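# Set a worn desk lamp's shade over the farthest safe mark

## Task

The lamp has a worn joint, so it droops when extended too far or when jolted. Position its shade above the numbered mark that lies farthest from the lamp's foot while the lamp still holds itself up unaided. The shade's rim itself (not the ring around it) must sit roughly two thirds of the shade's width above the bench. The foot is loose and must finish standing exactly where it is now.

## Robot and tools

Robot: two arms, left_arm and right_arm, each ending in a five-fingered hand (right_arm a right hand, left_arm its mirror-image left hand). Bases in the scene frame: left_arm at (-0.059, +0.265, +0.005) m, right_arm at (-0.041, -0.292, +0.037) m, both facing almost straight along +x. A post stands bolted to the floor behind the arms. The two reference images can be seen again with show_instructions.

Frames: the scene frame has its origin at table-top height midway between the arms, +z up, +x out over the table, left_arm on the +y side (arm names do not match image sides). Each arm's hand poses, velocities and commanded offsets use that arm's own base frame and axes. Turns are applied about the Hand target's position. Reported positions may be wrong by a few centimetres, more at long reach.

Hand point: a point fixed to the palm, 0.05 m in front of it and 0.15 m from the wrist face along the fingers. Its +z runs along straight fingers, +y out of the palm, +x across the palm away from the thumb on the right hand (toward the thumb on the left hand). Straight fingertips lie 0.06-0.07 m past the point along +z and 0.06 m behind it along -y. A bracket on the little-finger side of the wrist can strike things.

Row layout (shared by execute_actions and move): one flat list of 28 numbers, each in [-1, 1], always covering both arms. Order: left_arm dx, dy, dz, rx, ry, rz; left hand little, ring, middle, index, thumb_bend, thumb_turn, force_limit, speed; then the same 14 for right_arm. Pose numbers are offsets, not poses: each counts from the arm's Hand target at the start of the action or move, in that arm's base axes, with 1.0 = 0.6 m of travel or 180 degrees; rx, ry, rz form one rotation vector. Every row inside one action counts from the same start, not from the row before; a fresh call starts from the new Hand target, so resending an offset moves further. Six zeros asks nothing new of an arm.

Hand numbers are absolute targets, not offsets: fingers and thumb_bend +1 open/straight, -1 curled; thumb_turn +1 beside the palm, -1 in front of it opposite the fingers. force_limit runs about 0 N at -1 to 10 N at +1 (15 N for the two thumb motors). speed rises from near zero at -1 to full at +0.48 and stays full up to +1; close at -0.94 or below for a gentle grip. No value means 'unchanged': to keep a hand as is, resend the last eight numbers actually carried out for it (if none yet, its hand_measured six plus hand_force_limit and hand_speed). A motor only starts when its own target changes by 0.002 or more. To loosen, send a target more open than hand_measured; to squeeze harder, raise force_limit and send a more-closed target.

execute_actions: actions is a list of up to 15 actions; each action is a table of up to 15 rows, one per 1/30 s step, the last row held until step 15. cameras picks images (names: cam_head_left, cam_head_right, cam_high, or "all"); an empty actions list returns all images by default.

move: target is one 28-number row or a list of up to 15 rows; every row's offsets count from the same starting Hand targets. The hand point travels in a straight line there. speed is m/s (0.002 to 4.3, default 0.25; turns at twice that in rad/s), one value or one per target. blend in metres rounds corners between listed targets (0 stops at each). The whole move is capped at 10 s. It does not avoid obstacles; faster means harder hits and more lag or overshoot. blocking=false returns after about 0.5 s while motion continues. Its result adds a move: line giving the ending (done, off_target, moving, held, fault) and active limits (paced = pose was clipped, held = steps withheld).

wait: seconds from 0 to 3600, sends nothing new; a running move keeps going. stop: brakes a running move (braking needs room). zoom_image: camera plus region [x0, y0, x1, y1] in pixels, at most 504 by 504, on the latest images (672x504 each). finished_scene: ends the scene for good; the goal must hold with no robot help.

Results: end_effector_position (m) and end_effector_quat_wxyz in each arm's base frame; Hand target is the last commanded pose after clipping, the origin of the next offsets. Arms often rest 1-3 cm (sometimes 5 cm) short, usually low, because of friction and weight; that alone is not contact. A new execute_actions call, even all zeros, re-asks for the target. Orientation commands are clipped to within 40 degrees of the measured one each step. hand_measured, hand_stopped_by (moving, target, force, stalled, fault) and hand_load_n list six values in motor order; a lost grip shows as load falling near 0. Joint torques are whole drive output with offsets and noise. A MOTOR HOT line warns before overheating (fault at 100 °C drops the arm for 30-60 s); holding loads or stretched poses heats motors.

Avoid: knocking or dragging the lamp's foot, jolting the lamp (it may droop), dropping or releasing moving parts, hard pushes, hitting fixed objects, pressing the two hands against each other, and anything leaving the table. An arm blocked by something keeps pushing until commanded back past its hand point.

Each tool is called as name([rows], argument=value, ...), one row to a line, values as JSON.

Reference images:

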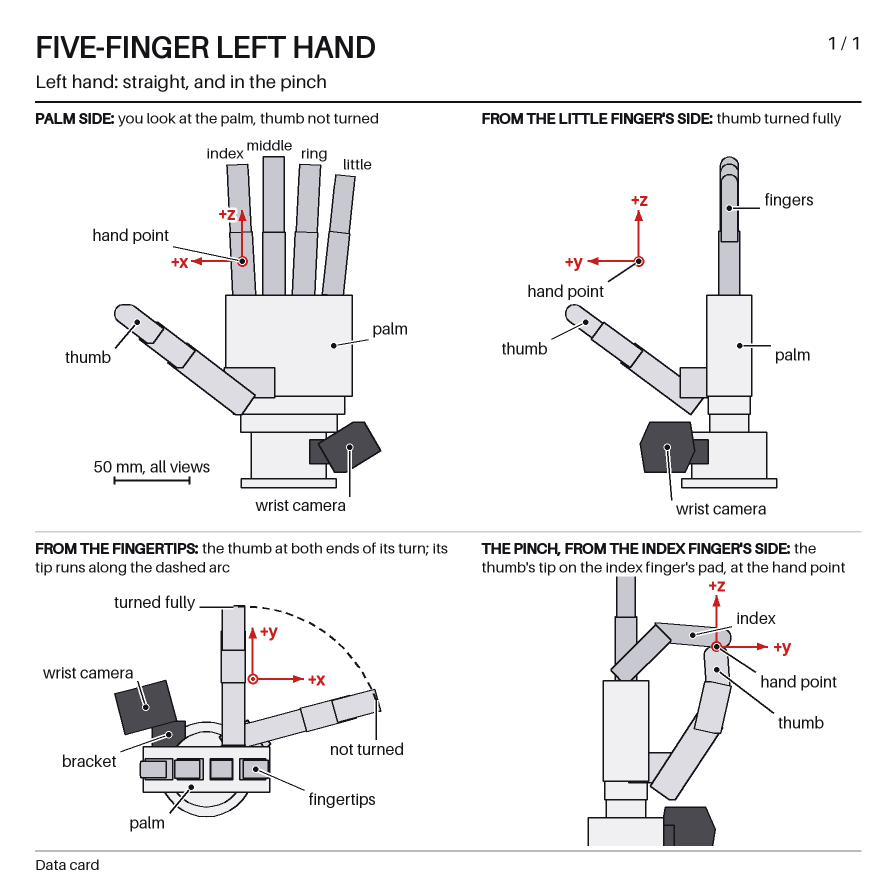

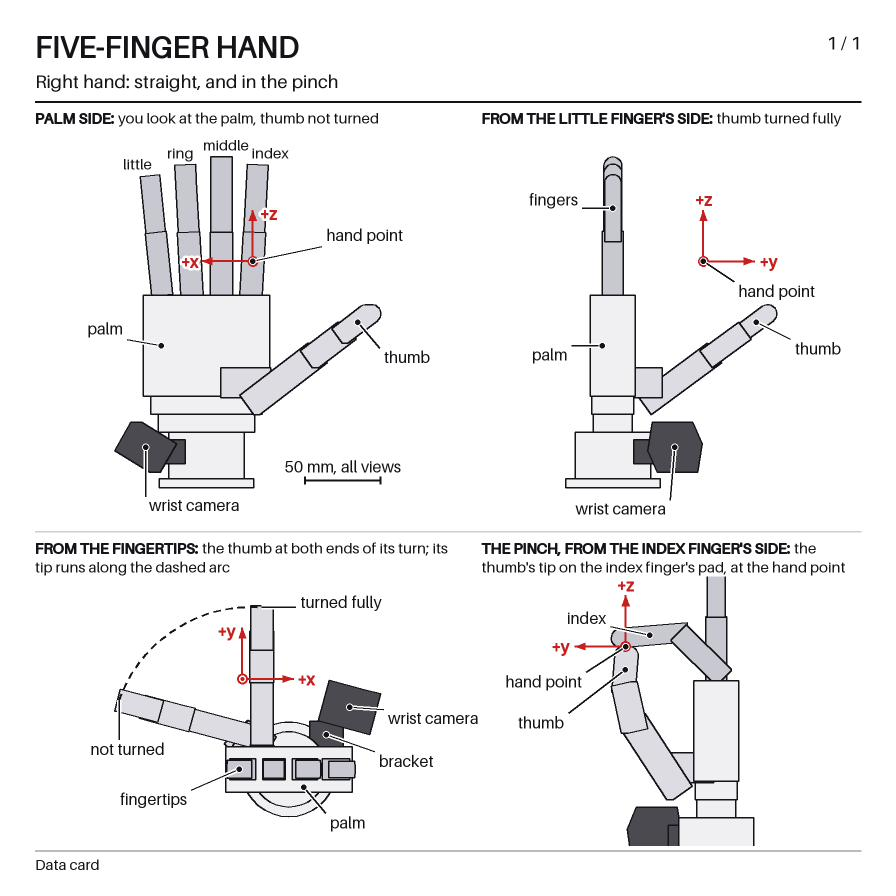

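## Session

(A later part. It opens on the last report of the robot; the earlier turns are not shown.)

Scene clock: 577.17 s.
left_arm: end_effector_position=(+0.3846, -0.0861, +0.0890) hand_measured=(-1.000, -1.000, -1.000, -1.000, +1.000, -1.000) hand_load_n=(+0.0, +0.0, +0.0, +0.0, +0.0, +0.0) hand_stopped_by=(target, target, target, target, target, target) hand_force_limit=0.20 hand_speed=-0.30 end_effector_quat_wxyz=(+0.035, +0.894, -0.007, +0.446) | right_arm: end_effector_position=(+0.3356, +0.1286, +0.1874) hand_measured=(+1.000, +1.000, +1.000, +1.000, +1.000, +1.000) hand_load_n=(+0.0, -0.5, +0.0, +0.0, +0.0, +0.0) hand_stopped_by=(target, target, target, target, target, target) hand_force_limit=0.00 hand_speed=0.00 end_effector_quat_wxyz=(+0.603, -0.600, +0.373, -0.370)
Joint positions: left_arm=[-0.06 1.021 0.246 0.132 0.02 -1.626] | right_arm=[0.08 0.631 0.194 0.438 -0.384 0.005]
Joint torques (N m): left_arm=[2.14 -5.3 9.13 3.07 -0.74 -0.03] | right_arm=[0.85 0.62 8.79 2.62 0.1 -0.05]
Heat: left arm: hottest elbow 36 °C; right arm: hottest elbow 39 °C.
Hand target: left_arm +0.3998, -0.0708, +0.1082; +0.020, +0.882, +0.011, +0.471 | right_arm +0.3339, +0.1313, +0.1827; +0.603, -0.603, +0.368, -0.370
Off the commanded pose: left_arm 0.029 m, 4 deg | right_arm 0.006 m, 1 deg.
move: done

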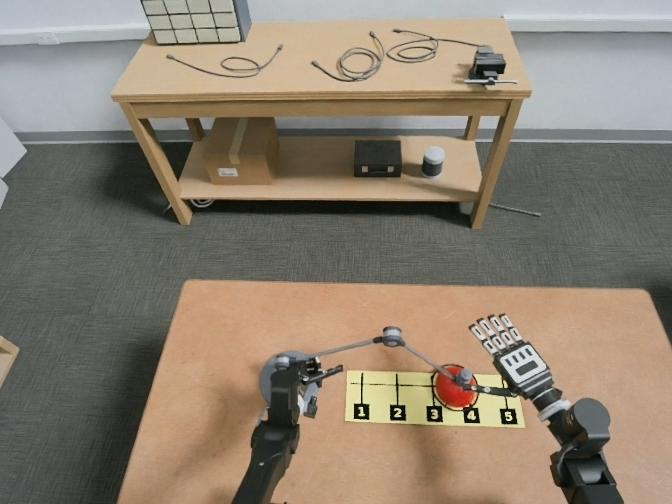

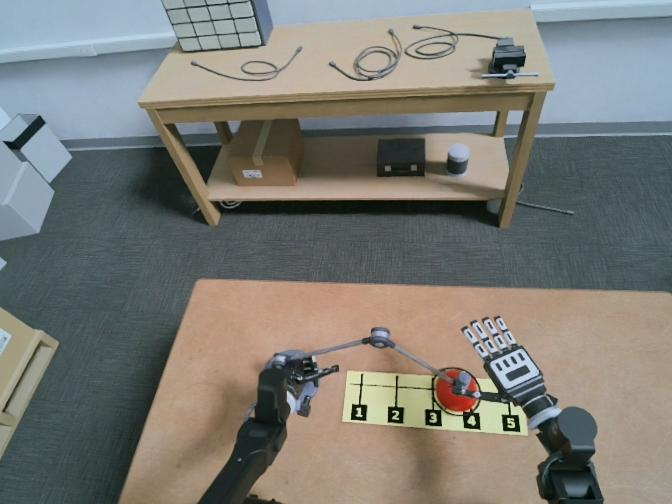

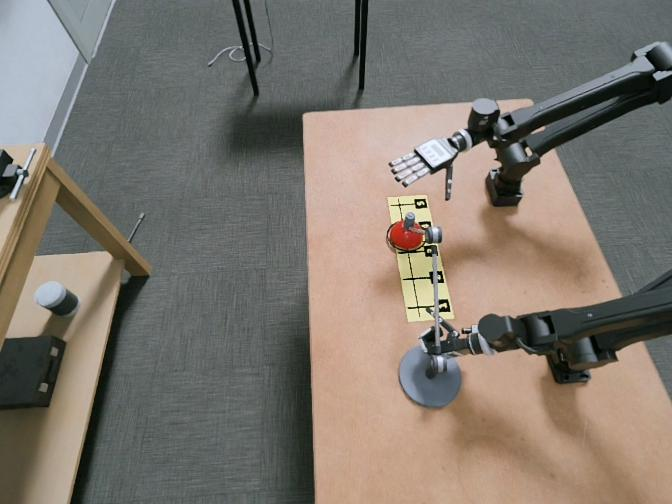

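move([
  [0,0,0,0,0,0,-1,-1,-1,-1,1,-1,0.2,-0.3, 0,0,0,0,0,0,1,1,1,1,1,-1,0,0],
  [0,0,0,0,0,0,-1,-1,-1,-1,1,-1,0.2,-0.3, -0.009,0.021,-0.145,0,0,0,1,1,1,1,1,-1,0,0],
], speed=0.1, cameras=["all"])

zoom_image(camera="cam_high", region=[350, 170, 490, 275])

zoom_image(camera="cam_head_left", region=[390, 310, 530, 415])

zoom_image(camera="cam_head_right", region=[390, 310, 530, 415])

Scene clock: 581.67 s.
left_arm: end_effector_position=(+0.3846, -0.0861, +0.0890) hand_measured=(-1.000, -1.000, -1.000, -1.000, +1.000, -1.000) hand_load_n=(+0.0, +0.0, +0.0, +0.0, +0.0, +0.0) hand_stopped_by=(target, target, target, target, target, target) hand_force_limit=0.20 hand_speed=-0.30 end_effector_quat_wxyz=(+0.035, +0.894, -0.007, +0.446) | right_arm: end_effector_position=(+0.3341, +0.1401, +0.0993) hand_measured=(+1.000, +1.000, +1.000, +1.000, +1.000, -1.000) hand_load_n=(+0.0, +0.0, +0.0, +0.0, +0.0, +0.0) hand_stopped_by=(target, target, target, target, target, target) hand_force_limit=0.00 hand_speed=0.00 end_effector_quat_wxyz=(+0.602, -0.600, +0.372, -0.374)
Joint positions: left_arm=[-0.06 1.021 0.246 0.132 0.02 -1.626] | right_arm=[0.153 1.197 0.042 1.16 -0.307 0]
Joint torques (N m): left_arm=[1.9 -5.36 9.03 3.03 -0.67 -0.06] | right_arm=[-0.15 -1.96 4.21 2.37 -0.07 0]
Heat: left arm: hottest elbow 36 °C; right arm: hottest elbow 39 °C.
Hand target: left_arm +0.3998, -0.0708, +0.1082; +0.020, +0.882, +0.011, +0.471 | right_arm +0.3285, +0.1438, +0.0957; +0.603, -0.603, +0.368, -0.370
Off the commanded pose: left_arm 0.029 m, 4 deg | right_arm 0.008 m, 1 deg.
move: done

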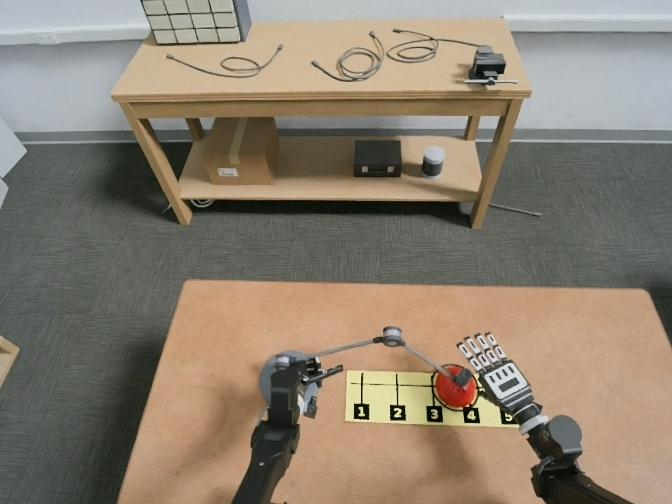

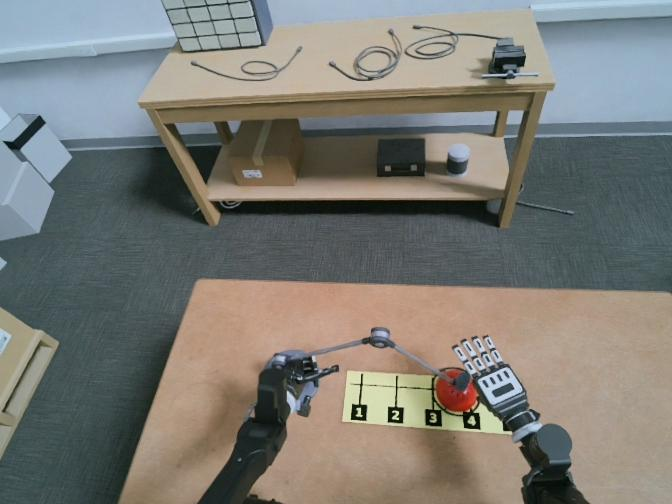

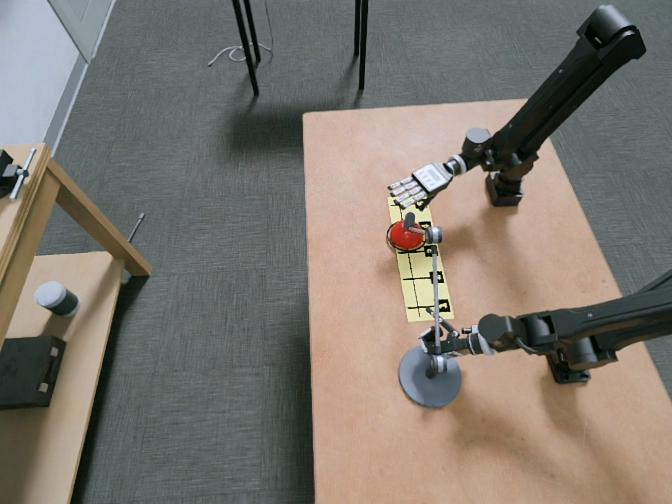

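Scaled by 3.600 from the camera's image (finer frame: 960x720).

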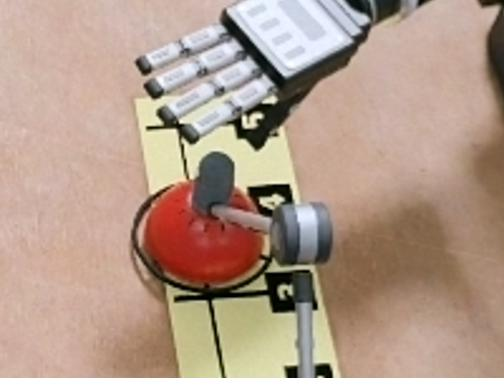

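Scaled by 3.600 from the camera's image (finer frame: 960x720).

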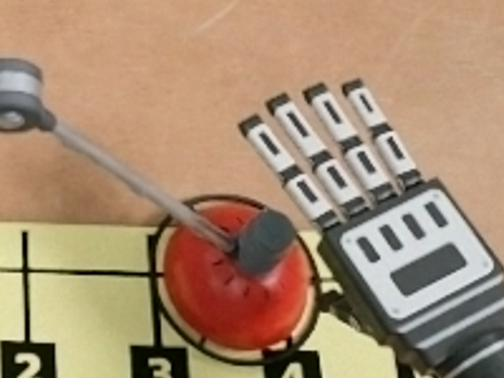

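Scaled by 3.600 from the camera's image (finer frame: 960x720).

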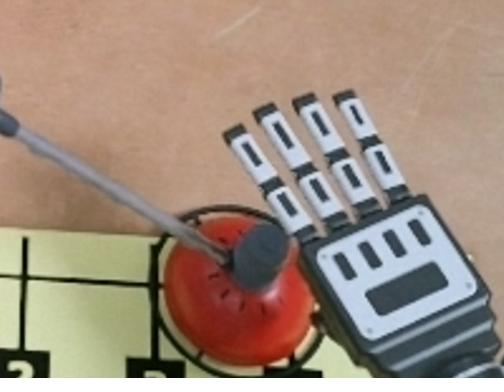

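move([
  [0,0,0,0,0,0,-1,-1,-1,-1,1,-1,0.2,-0.3, -0.001,0.006,-0.068,0,0,0,1,1,1,1,1,-1,0,0],
], speed=0.05, cameras=["all"])

zoom_image(camera="cam_high", region=[350, 170, 490, 275])

zoom_image(camera="cam_head_left", region=[390, 310, 530, 415])

zoom_image(camera="cam_head_right", region=[390, 310, 530, 415])

Scene clock: 583.70 s.
left_arm: end_effector_position=(+0.3846, -0.0861, +0.0890) hand_measured=(-1.000, -1.000, -1.000, -1.000, +1.000, -1.000) hand_load_n=(+0.0, +0.0, +0.0, +0.0, +0.0, -0.5) hand_stopped_by=(target, target, target, target, target, target) hand_force_limit=0.20 hand_speed=-0.30 end_effector_quat_wxyz=(+0.035, +0.894, -0.007, +0.446) | right_arm: end_effector_position=(+0.3331, +0.1421, +0.0688) hand_measured=(+1.000, +1.000, +1.000, +1.000, +1.000, -1.000) hand_load_n=(+0.0, +0.0, +0.0, +0.0, +0.0, +0.0) hand_stopped_by=(target, target, target, target, target, target) hand_force_limit=0.00 hand_speed=0.00 end_effector_quat_wxyz=(+0.598, -0.603, +0.376, -0.370)
Joint positions: left_arm=[-0.06 1.021 0.246 0.132 0.02 -1.626] | right_arm=[0.165 1.515 0.031 1.473 -0.294 0]
Joint torques (N m): left_arm=[1.55 -5.19 9.05 3.12 -0.73 -0.09] | right_arm=[0.38 -4.48 2.59 1.54 -0.06 -0.03]
Heat: left arm: hottest elbow 36 °C; right arm: hottest elbow 38 °C.
Hand target: left_arm +0.3998, -0.0708, +0.1082; +0.020, +0.882, +0.011, +0.471 | right_arm +0.3332, +0.1420, +0.0702; +0.599, -0.603, +0.376, -0.371 (not the last commanded pose)
Off the commanded pose: left_arm 0.029 m, 4 deg | right_arm 0.016 m, 1 deg.
move: held (right_arm; a check stopped the path); limits=held
pose unreachable (right arm): on one or more control steps of this call, first in action 0 (counted from 0), this arm could not follow its commanded pose, so it was not sent that pose on those steps. It may still have moved: this result reports where it is.
cause: moving toward the commanded pose would bring two parts of the arm too close to each other (joints 2 (shoulder) and 3 (elbow) lie between them).

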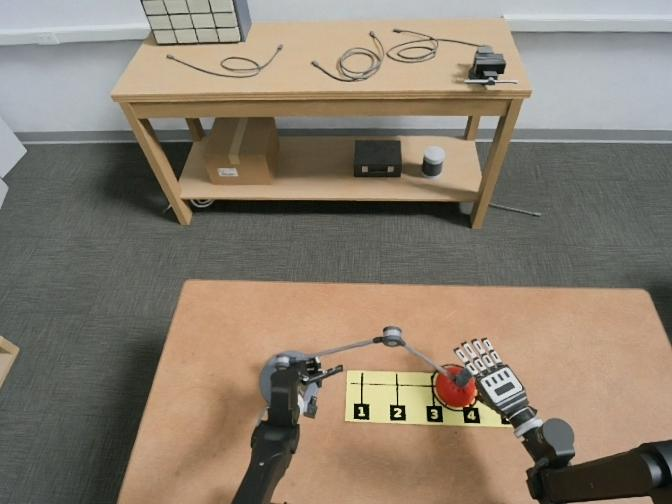

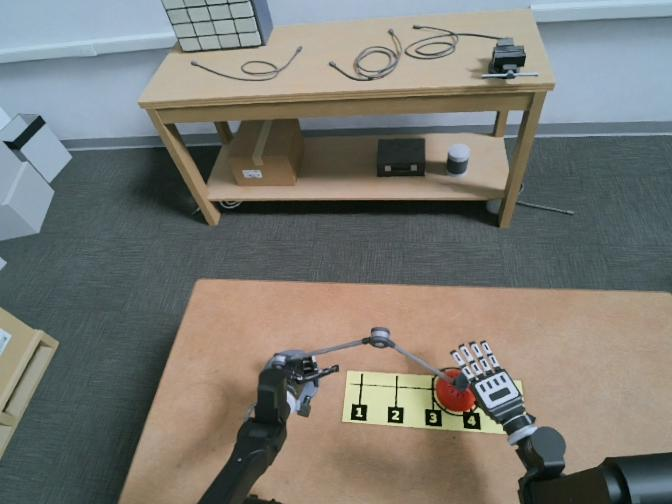

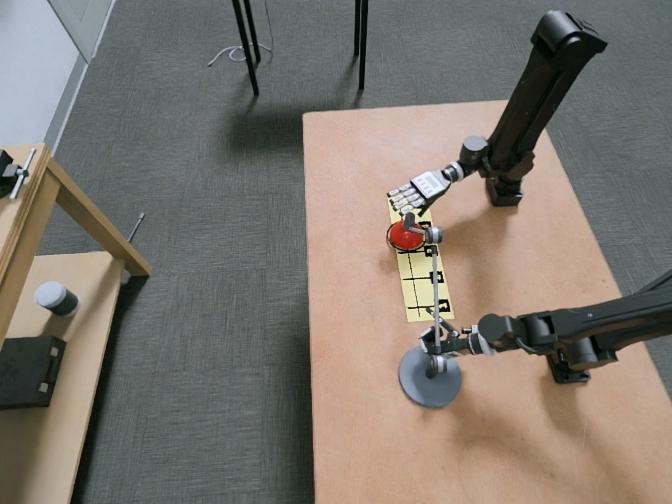

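Scaled by 3.600 from the camera's image (finer frame: 960x720).

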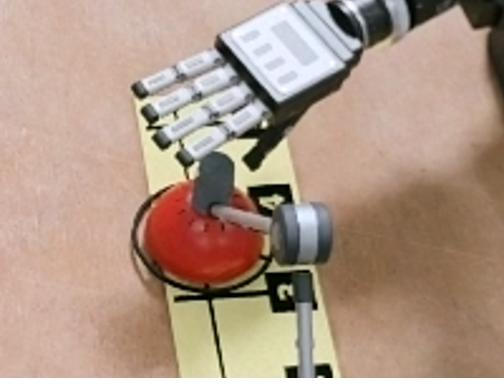

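Scaled by 3.600 from the camera's image (finer frame: 960x720).

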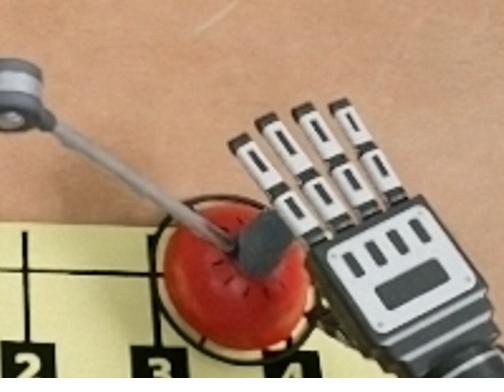

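Scaled by 3.600 from the camera's image (finer frame: 960x720).

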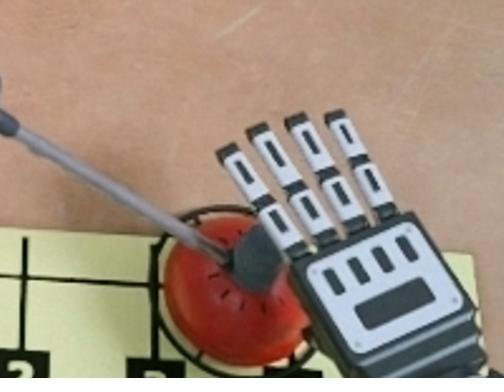

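move([
  [0,0,0,0,0,0,-1,-1,-1,-1,1,-1,0.2,-0.3, -0.0037,0.01,0.1,-0.0504,0.099,0,1,1,1,1,1,-1,0,0],
  [0,0,0,0,0,0,-1,-1,-1,-1,1,-1,0.2,-0.3, -0.0037,0.01,0.03,-0.0504,0.099,0,1,1,1,1,1,-1,0,0],
], speed=0.07, cameras=["all"])

zoom_image(camera="cam_high", region=[350, 170, 490, 275])

zoom_image(camera="cam_head_left", region=[390, 310, 530, 415])

zoom_image(camera="cam_head_right", region=[390, 310, 530, 415])

Scene clock: 589.27 s.
left_arm: end_effector_position=(+0.3846, -0.0861, +0.0890) hand_measured=(-1.000, -1.000, -1.000, -1.000, +1.000, -1.000) hand_load_n=(+0.0, +0.0, +0.0, +0.0, +0.0, +0.0) hand_stopped_by=(target, target, target, target, target, target) hand_force_limit=0.20 hand_speed=-0.30 end_effector_quat_wxyz=(+0.035, +0.894, -0.007, +0.446) | right_arm: end_effector_position=(+0.3345, +0.1441, +0.0938) hand_measured=(+1.000, +1.000, +1.000, +1.000, +1.000, -1.000) hand_load_n=(+0.0, +0.0, +0.0, +0.0, +0.0, +0.0) hand_stopped_by=(target, target, target, target, target, target) hand_force_limit=0.00 hand_speed=0.00 end_effector_quat_wxyz=(-0.484, +0.693, -0.440, +0.303)
Joint positions: left_arm=[-0.06 1.021 0.246 0.132 0.02 -1.626] | right_arm=[0.228 0.852 0.25 0.24 -0.204 -0.071]
Joint torques (N m): left_arm=[1.26 -5.01 9.07 3.1 -0.69 -0.09] | right_arm=[0.44 -0.73 8.31 2.4 -0.01 -0.04]
Heat: left arm: hottest elbow 36 °C; right arm: hottest elbow 38 °C.
Hand target: left_arm +0.3998, -0.0708, +0.1082; +0.020, +0.882, +0.011, +0.471 | right_arm +0.3310, +0.1481, +0.0883; -0.484, +0.698, -0.433, +0.301
Off the commanded pose: left_arm 0.029 m, 4 deg | right_arm 0.008 m, 1 deg.
move: done

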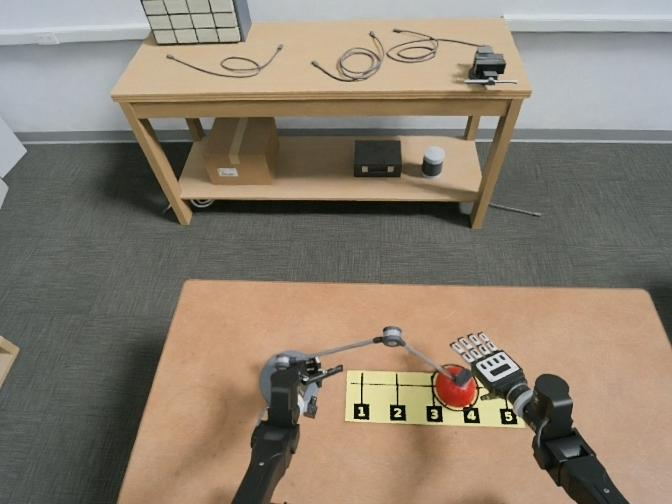

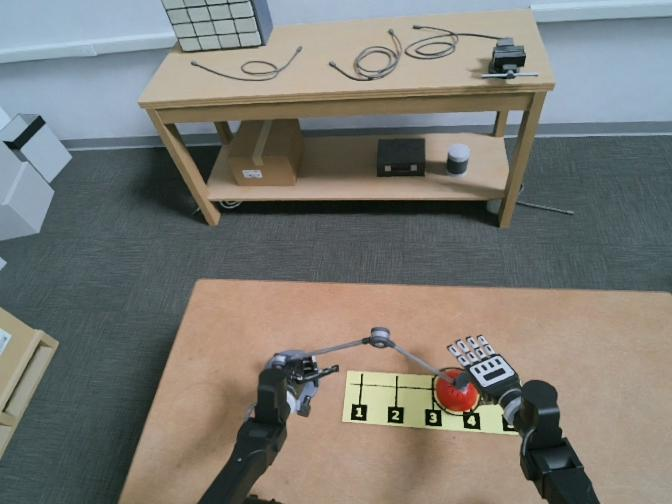

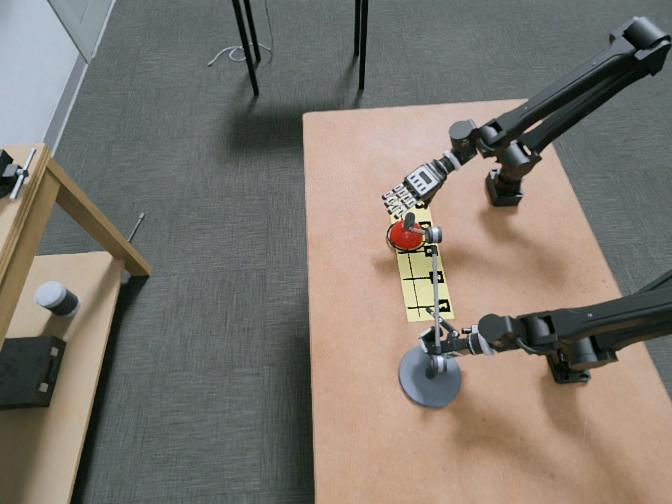

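Scaled by 3.600 from the camera's image (finer frame: 960x720).

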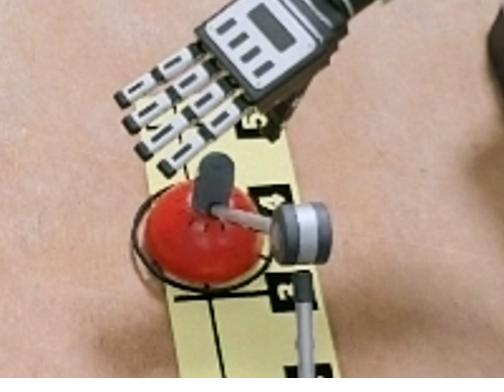

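Scaled by 3.600 from the camera's image (finer frame: 960x720).

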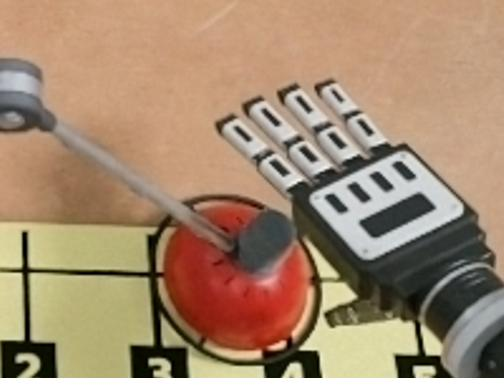

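Scaled by 3.600 from the camera's image (finer frame: 960x720).

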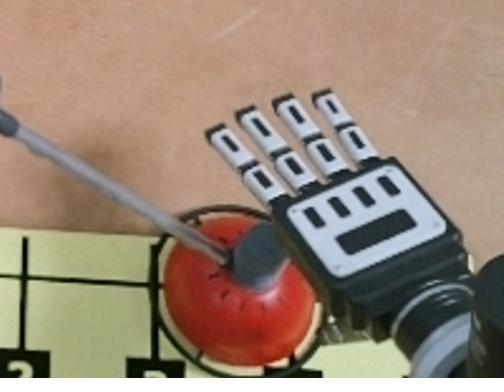

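move([
  [0,0,0,0,0,0,-1,-1,-1,-1,1,-1,0.2,-0.3, 0,0,-0.05,0,0,0,1,1,1,1,1,-1,0,0],
], speed=0.05, cameras=["all"])

zoom_image(camera="cam_high", region=[350, 170, 490, 275])

zoom_image(camera="cam_head_left", region=[390, 310, 530, 415])

zoom_image(camera="cam_head_right", region=[390, 310, 530, 415])

Scene clock: 591.50 s.
left_arm: end_effector_position=(+0.3846, -0.0861, +0.0890) hand_measured=(-1.000, -1.000, -1.000, -1.000, +1.000, -1.000) hand_load_n=(+0.0, +0.0, +0.0, +0.0, +0.0, +0.0) hand_stopped_by=(target, target, target, target, target, target) hand_force_limit=0.20 hand_speed=-0.30 end_effector_quat_wxyz=(+0.035, +0.894, -0.007, +0.446) | right_arm: end_effector_position=(+0.3358, +0.1444, +0.0639) hand_measured=(+1.000, +1.000, +1.000, +1.000, +1.000, -1.000) hand_load_n=(+0.0, +0.0, +0.0, +0.0, +0.0, +0.0) hand_stopped_by=(target, target, target, target, target, target) hand_force_limit=0.00 hand_speed=0.00 end_effector_quat_wxyz=(-0.484, +0.693, -0.439, +0.304)
Joint positions: left_arm=[-0.06 1.021 0.246 0.132 0.02 -1.626] | right_arm=[0.228 0.986 0.201 0.424 -0.204 -0.071]
Joint torques (N m): left_arm=[1.67 -4.84 9.16 3.11 -0.71 -0.1] | right_arm=[0.32 -1.14 6.8 2.45 -0.03 -0.11]
Heat: left arm: hottest elbow 36 °C; right arm: hottest elbow 38 °C.
Hand target: left_arm +0.3998, -0.0708, +0.1082; +0.020, +0.882, +0.011, +0.471 | right_arm +0.3311, +0.1481, +0.0583; -0.484, +0.698, -0.433, +0.302
Off the commanded pose: left_arm 0.029 m, 4 deg | right_arm 0.008 m, 1 deg.
move: done

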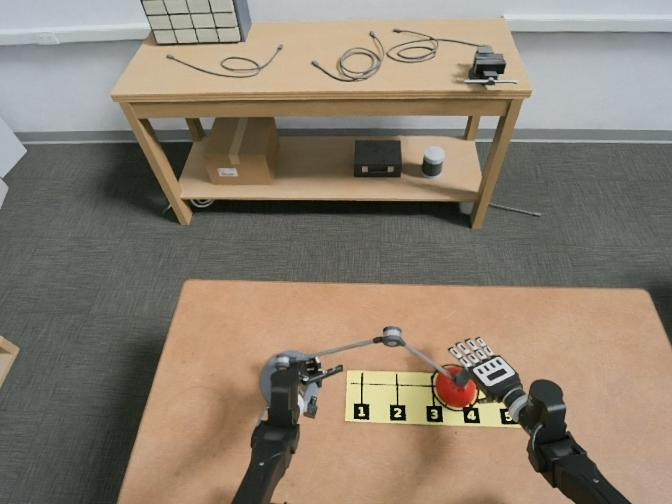

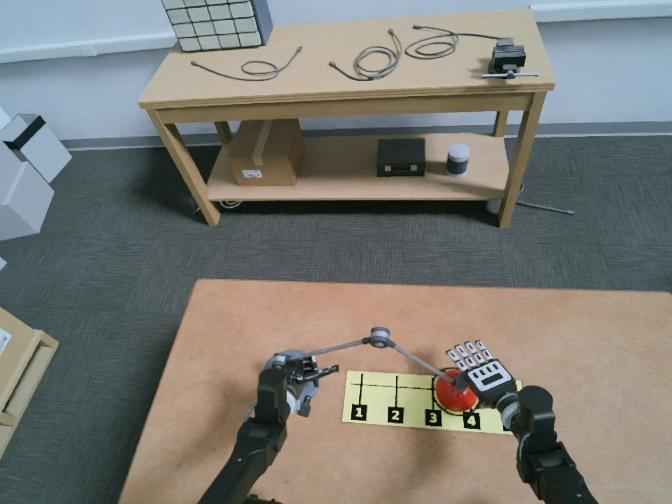

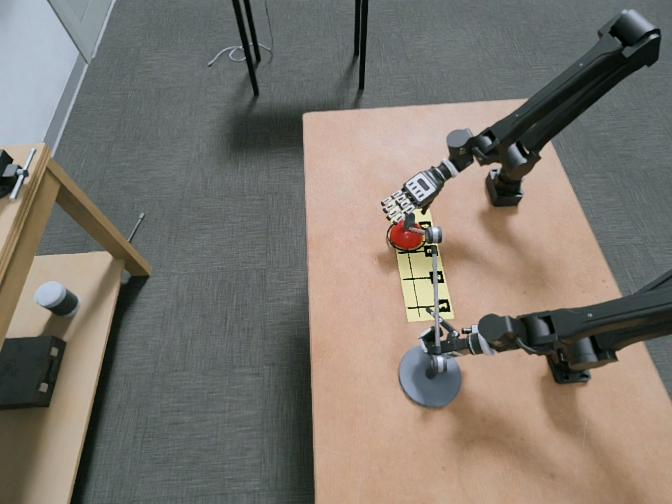

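Scaled by 3.600 from the camera's image (finer frame: 960x720).

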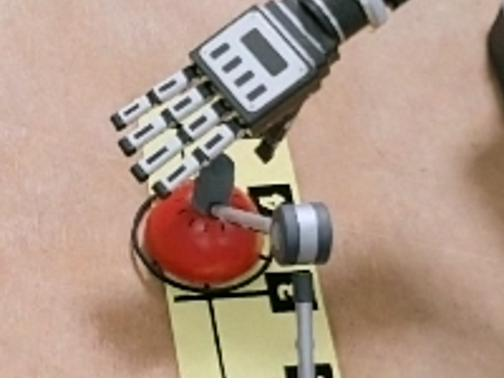

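Scaled by 3.600 from the camera's image (finer frame: 960x720).

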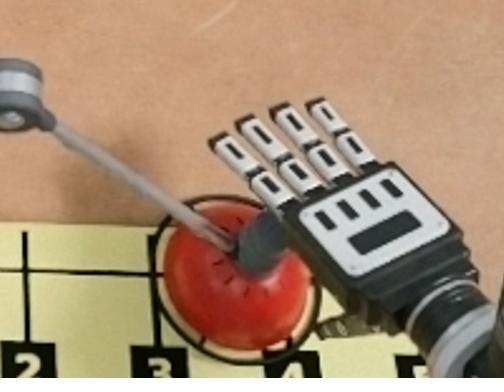

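Scaled by 3.600 from the camera's image (finer frame: 960x720).

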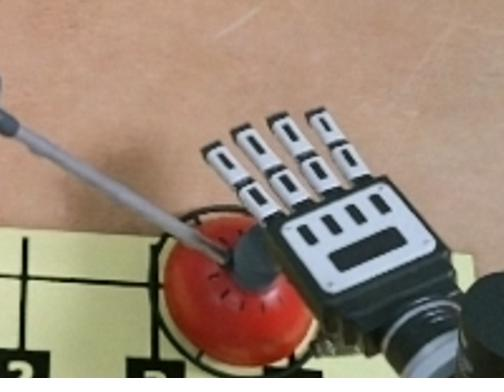

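move([
  [0,0,0,0,0,0,-1,-1,-1,-1,1,-1,0.2,-0.3, 0,0,0,0,0,0,1,1,0.4,0.4,0.4,-1,-0.7,-0.6],
  [0,0,0,0,0,0,-1,-1,-1,-1,1,-1,0.2,-0.3, 0,0,0,0,0,0,1,1,0.0,0.0,-0.05,-1,-0.7,-0.85],
], speed=0.05, cameras=["all"])

zoom_image(camera="cam_high", region=[350, 170, 490, 275])

zoom_image(camera="cam_head_left", region=[390, 310, 530, 415])

Scene clock: 595.43 s.
left_arm: end_effector_position=(+0.3847, -0.0858, +0.0890) hand_measured=(-1.000, -1.000, -1.000, -1.000, +1.000, -1.000) hand_load_n=(+0.0, +0.0, +0.0, +0.0, +0.0, -0.5) hand_stopped_by=(target, target, target, target, target, target) hand_force_limit=0.20 hand_speed=-0.30 end_effector_quat_wxyz=(+0.034, +0.894, -0.007, +0.446) | right_arm: end_effector_position=(+0.3373, +0.1425, +0.0643) hand_measured=(+1.000, +1.000, +0.000, +0.248, +0.044, -1.000) hand_load_n=(+0.0, +0.0, +0.5, +0.0, +1.0, -0.5) hand_stopped_by=(target, target, target, force, force, target) hand_force_limit=-0.70 hand_speed=-0.85 end_effector_quat_wxyz=(-0.482, +0.692, -0.438, +0.310)
Joint positions: left_arm=[-0.059 1.021 0.246 0.132 0.02 -1.626] | right_arm=[0.228 0.986 0.199 0.43 -0.195 -0.08]
Joint torques (N m): left_arm=[1.08 -5.13 9.06 2.88 -0.7 -0.11] | right_arm=[0.79 -0.85 7.24 2.4 -0.34 0.01]
Heat: left arm: hottest elbow 36 °C; right arm: hottest elbow 37 °C.
Hand target: left_arm +0.3998, -0.0710, +0.1082; +0.021, +0.882, +0.011, +0.471 | right_arm +0.3310, +0.1481, +0.0583; -0.484, +0.698, -0.433, +0.302
Off the commanded pose: left_arm 0.029 m, 4 deg | right_arm 0.010 m, 1 deg.
move: done

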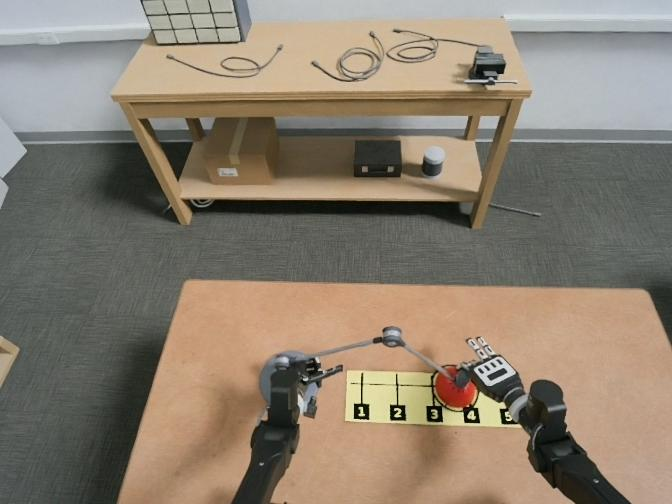

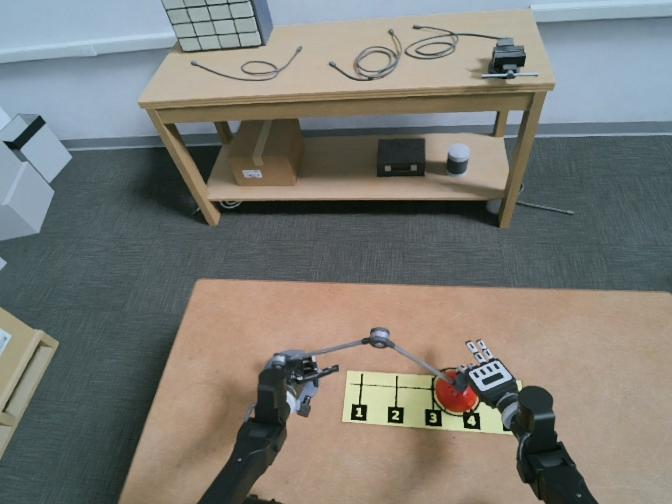

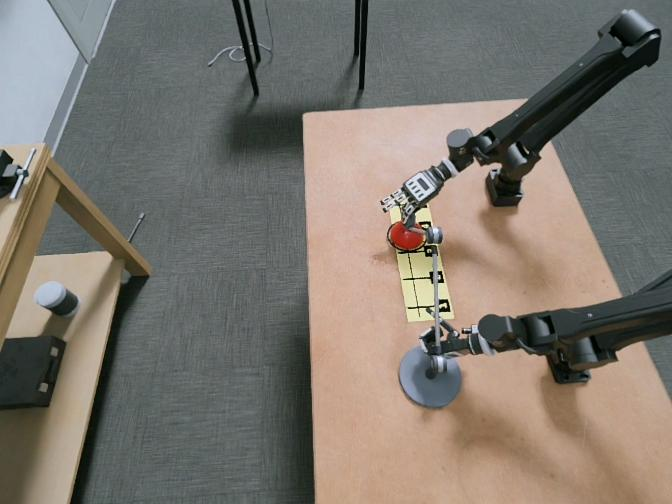

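Scaled by 3.600 from the camera's image (finer frame: 960x720).

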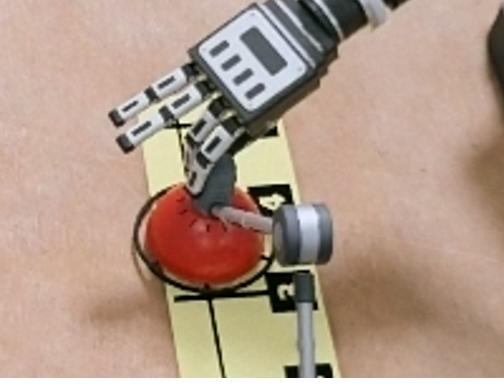

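Scaled by 3.600 from the camera's image (finer frame: 960x720).

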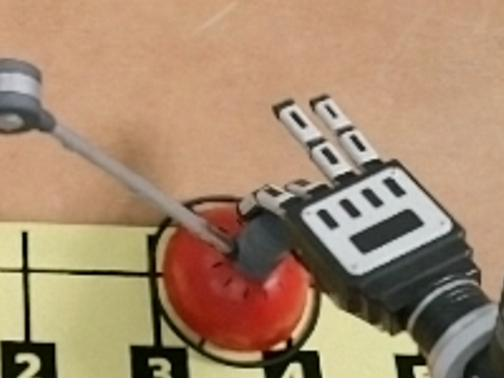

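move([
  [0,0,0,0,0,0,-1,-1,-1,-1,1,-1,0.2,-0.3, 0,0,0,0,0,0,1,1,0.6,0.6,0.6,-1,-0.7,-0.3],
  [0,0,0,0,0,0,-1,-1,-1,-1,1,-1,0.2,-0.3, -0.006,0.017,0,0,0,0,1,1,0.6,0.6,0.6,-1,-0.7,-0.3],
  [0,0,0,0,0,0,-1,-1,-1,-1,1,-1,0.2,-0.3, -0.006,0.017,0,0,0,0,1,1,0.0,0.0,-0.05,-1,-0.7,-0.85],
], speed=0.05, cameras=["all"])

zoom_image(camera="cam_high", region=[350, 170, 490, 275])

zoom_image(camera="cam_head_left", region=[390, 310, 530, 415])

Scene clock: 599.77 s.
left_arm: end_effector_position=(+0.3847, -0.0858, +0.0890) hand_measured=(-1.000, -1.000, -1.000, -1.000, +1.000, -1.000) hand_load_n=(+0.0, +0.0, +0.0, +0.0, +0.0, -0.5) hand_stopped_by=(target, target, target, target, target, target) hand_force_limit=0.20 hand_speed=-0.30 end_effector_quat_wxyz=(+0.034, +0.894, -0.007, +0.446) | right_arm: end_effector_position=(+0.3333, +0.1555, +0.0647) hand_measured=(+1.000, +1.000, +0.172, +0.130, +0.194, -1.000) hand_load_n=(-0.5, +0.0, +0.0, +2.5, +2.0, +0.0) hand_stopped_by=(target, target, force, force, force, target) hand_force_limit=-0.70 hand_speed=-0.85 end_effector_quat_wxyz=(-0.485, +0.695, -0.434, +0.307)
Joint positions: left_arm=[-0.059 1.021 0.246 0.132 0.02 -1.626] | right_arm=[0.283 0.986 0.199 0.434 -0.155 -0.063]
Joint torques (N m): left_arm=[1.26 -5.13 9.03 3 -0.7 -0.09] | right_arm=[-0.5 -1.67 6.68 2.3 0.05 0.05]
Heat: left arm: hottest elbow 36 °C; right arm: hottest elbow 37 °C.
Hand target: left_arm +0.3998, -0.0710, +0.1082; +0.021, +0.882, +0.011, +0.471 | right_arm +0.3274, +0.1583, +0.0582; -0.484, +0.698, -0.433, +0.302
Off the commanded pose: left_arm 0.029 m, 4 deg | right_arm 0.009 m, 1 deg.
move: done

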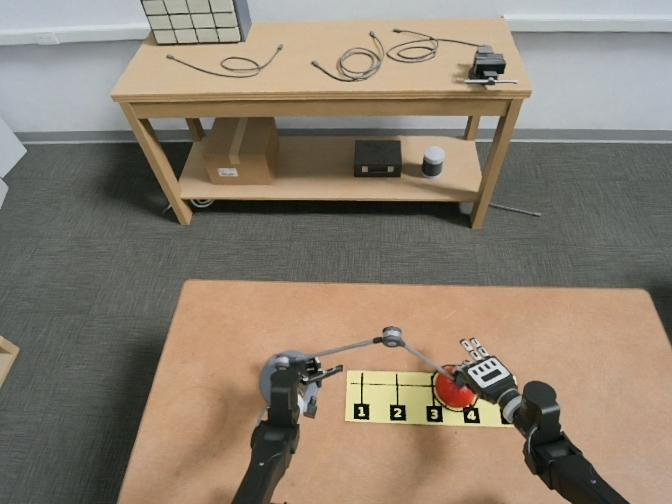

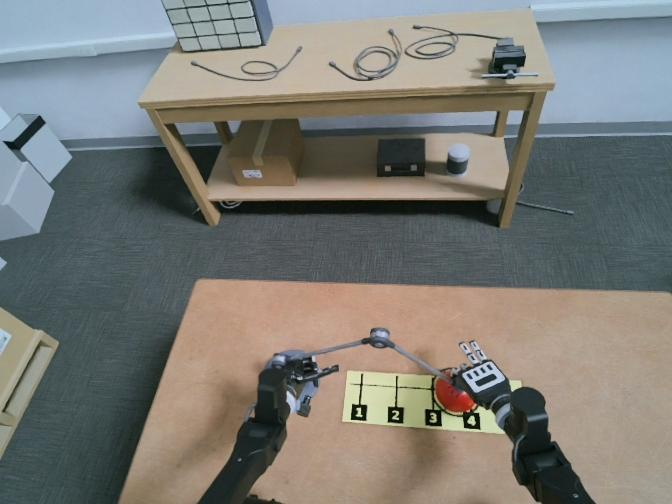

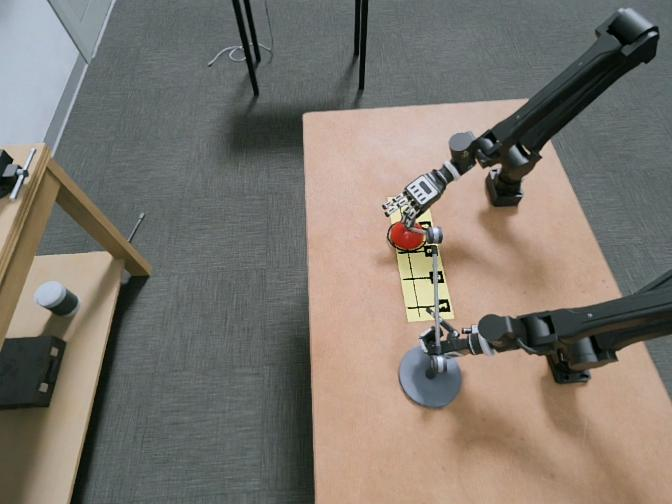

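Scaled by 3.600 from the camera's image (finer frame: 960x720).

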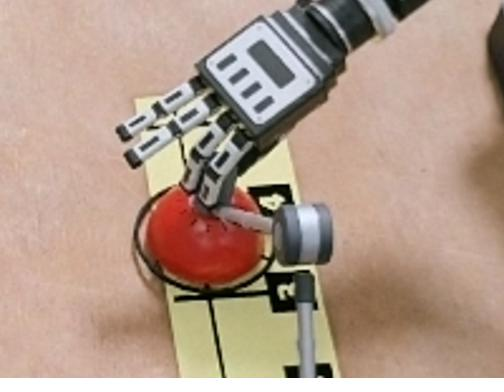

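Scaled by 3.600 from the camera's image (finer frame: 960x720).

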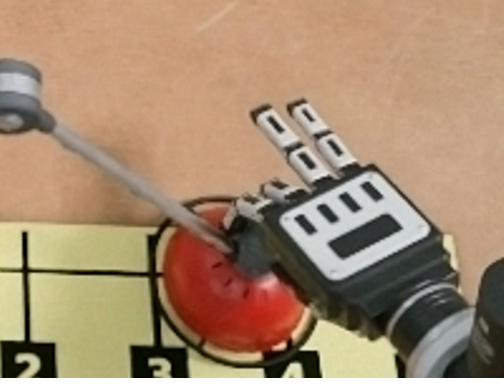

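move([
  [0,0,0,0,0,0,-1,-1,-1,-1,1,-1,0.2,-0.3, 0,0,0,0,0,0,1,1,-0.1,-0.1,-0.1,-1,-0.2,-0.85],
  [0,0,0,0,0,0,-1,-1,-1,-1,1,-1,0.2,-0.3, 0,0,0,0,0,0,1,1,-0.2,-0.2,-0.2,-1,0.3,-0.85],
], speed=0.05, cameras=["cam_head_left","cam_high"])

zoom_image(camera="cam_high", region=[350, 170, 490, 275])

zoom_image(camera="cam_head_left", region=[390, 310, 530, 415])

Scene clock: 601.33 s.
left_arm: end_effector_position=(+0.3847, -0.0856, +0.0890) hand_measured=(-1.000, -1.000, -1.000, -1.000, +1.000, -1.000) hand_load_n=(+0.0, +0.0, +0.0, +0.0, +0.0, +0.0) hand_stopped_by=(target, target, target, target, target, target) hand_force_limit=0.20 hand_speed=-0.30 end_effector_quat_wxyz=(+0.034, +0.894, -0.006, +0.446) | right_arm: end_effector_position=(+0.3332, +0.1558, +0.0647) hand_measured=(+1.000, +1.000, +0.136, +0.106, +0.184, -1.000) hand_load_n=(+0.0, +0.0, +8.5, +8.5, +10.0, +0.5) hand_stopped_by=(target, target, force, force, force, target) hand_force_limit=0.30 hand_speed=-0.85 end_effector_quat_wxyz=(-0.485, +0.694, -0.434, +0.307)
Joint positions: left_arm=[-0.059 1.021 0.246 0.132 0.02 -1.626] | right_arm=[0.284 0.986 0.199 0.434 -0.155 -0.061]
Joint torques (N m): left_arm=[1.44 -5.01 9.07 3.06 -0.72 -0.1] | right_arm=[0.91 -2.14 6.98 2.44 -0.01 0.05]
Heat: left arm: hottest elbow 36 °C; right arm: hottest elbow 37 °C.
Hand target: left_arm +0.3998, -0.0708, +0.1082; +0.020, +0.882, +0.011, +0.471 | right_arm +0.3274, +0.1583, +0.0582; -0.484, +0.698, -0.433, +0.301
Off the commanded pose: left_arm 0.029 m, 4 deg | right_arm 0.009 m, 1 deg.
move: done

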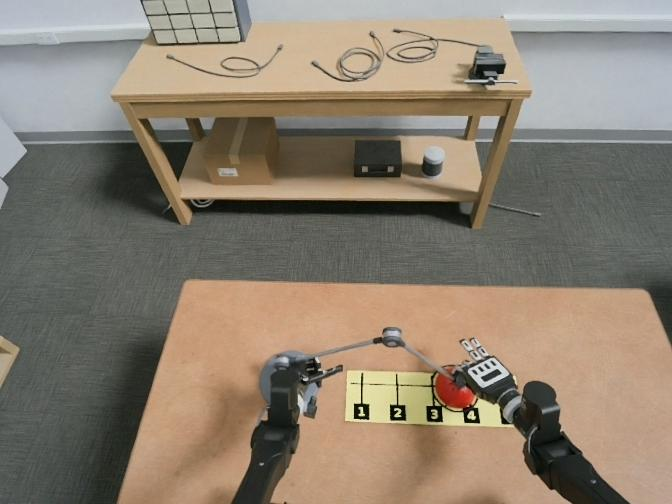

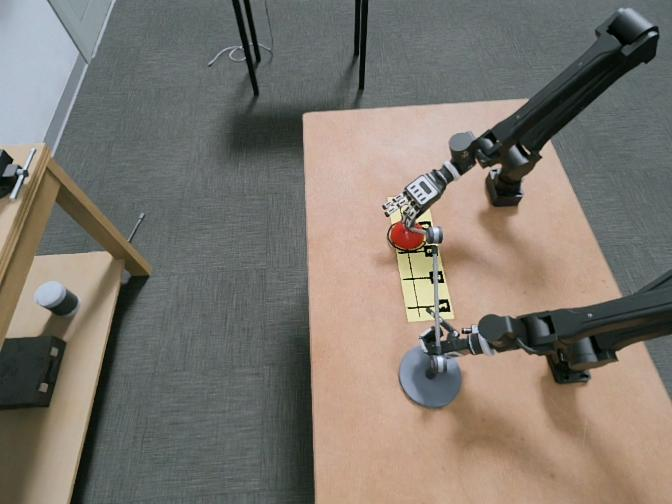

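Scaled by 3.600 from the camera's image (finer frame: 960x720).

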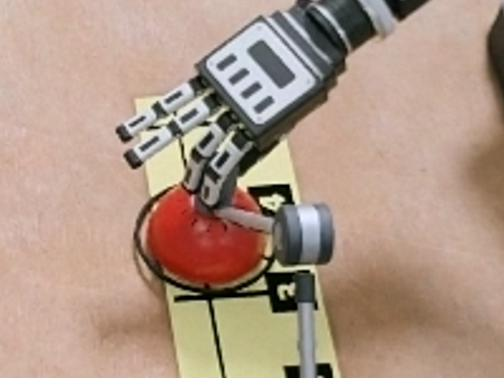

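Scaled by 3.600 from the camera's image (finer frame: 960x720).

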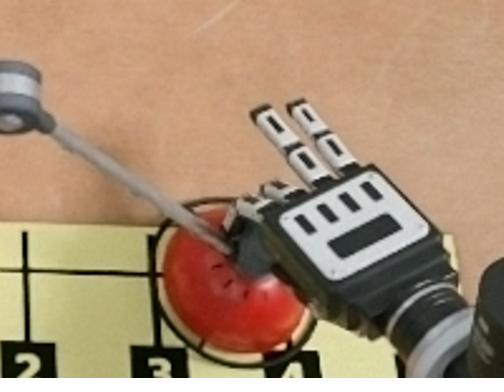

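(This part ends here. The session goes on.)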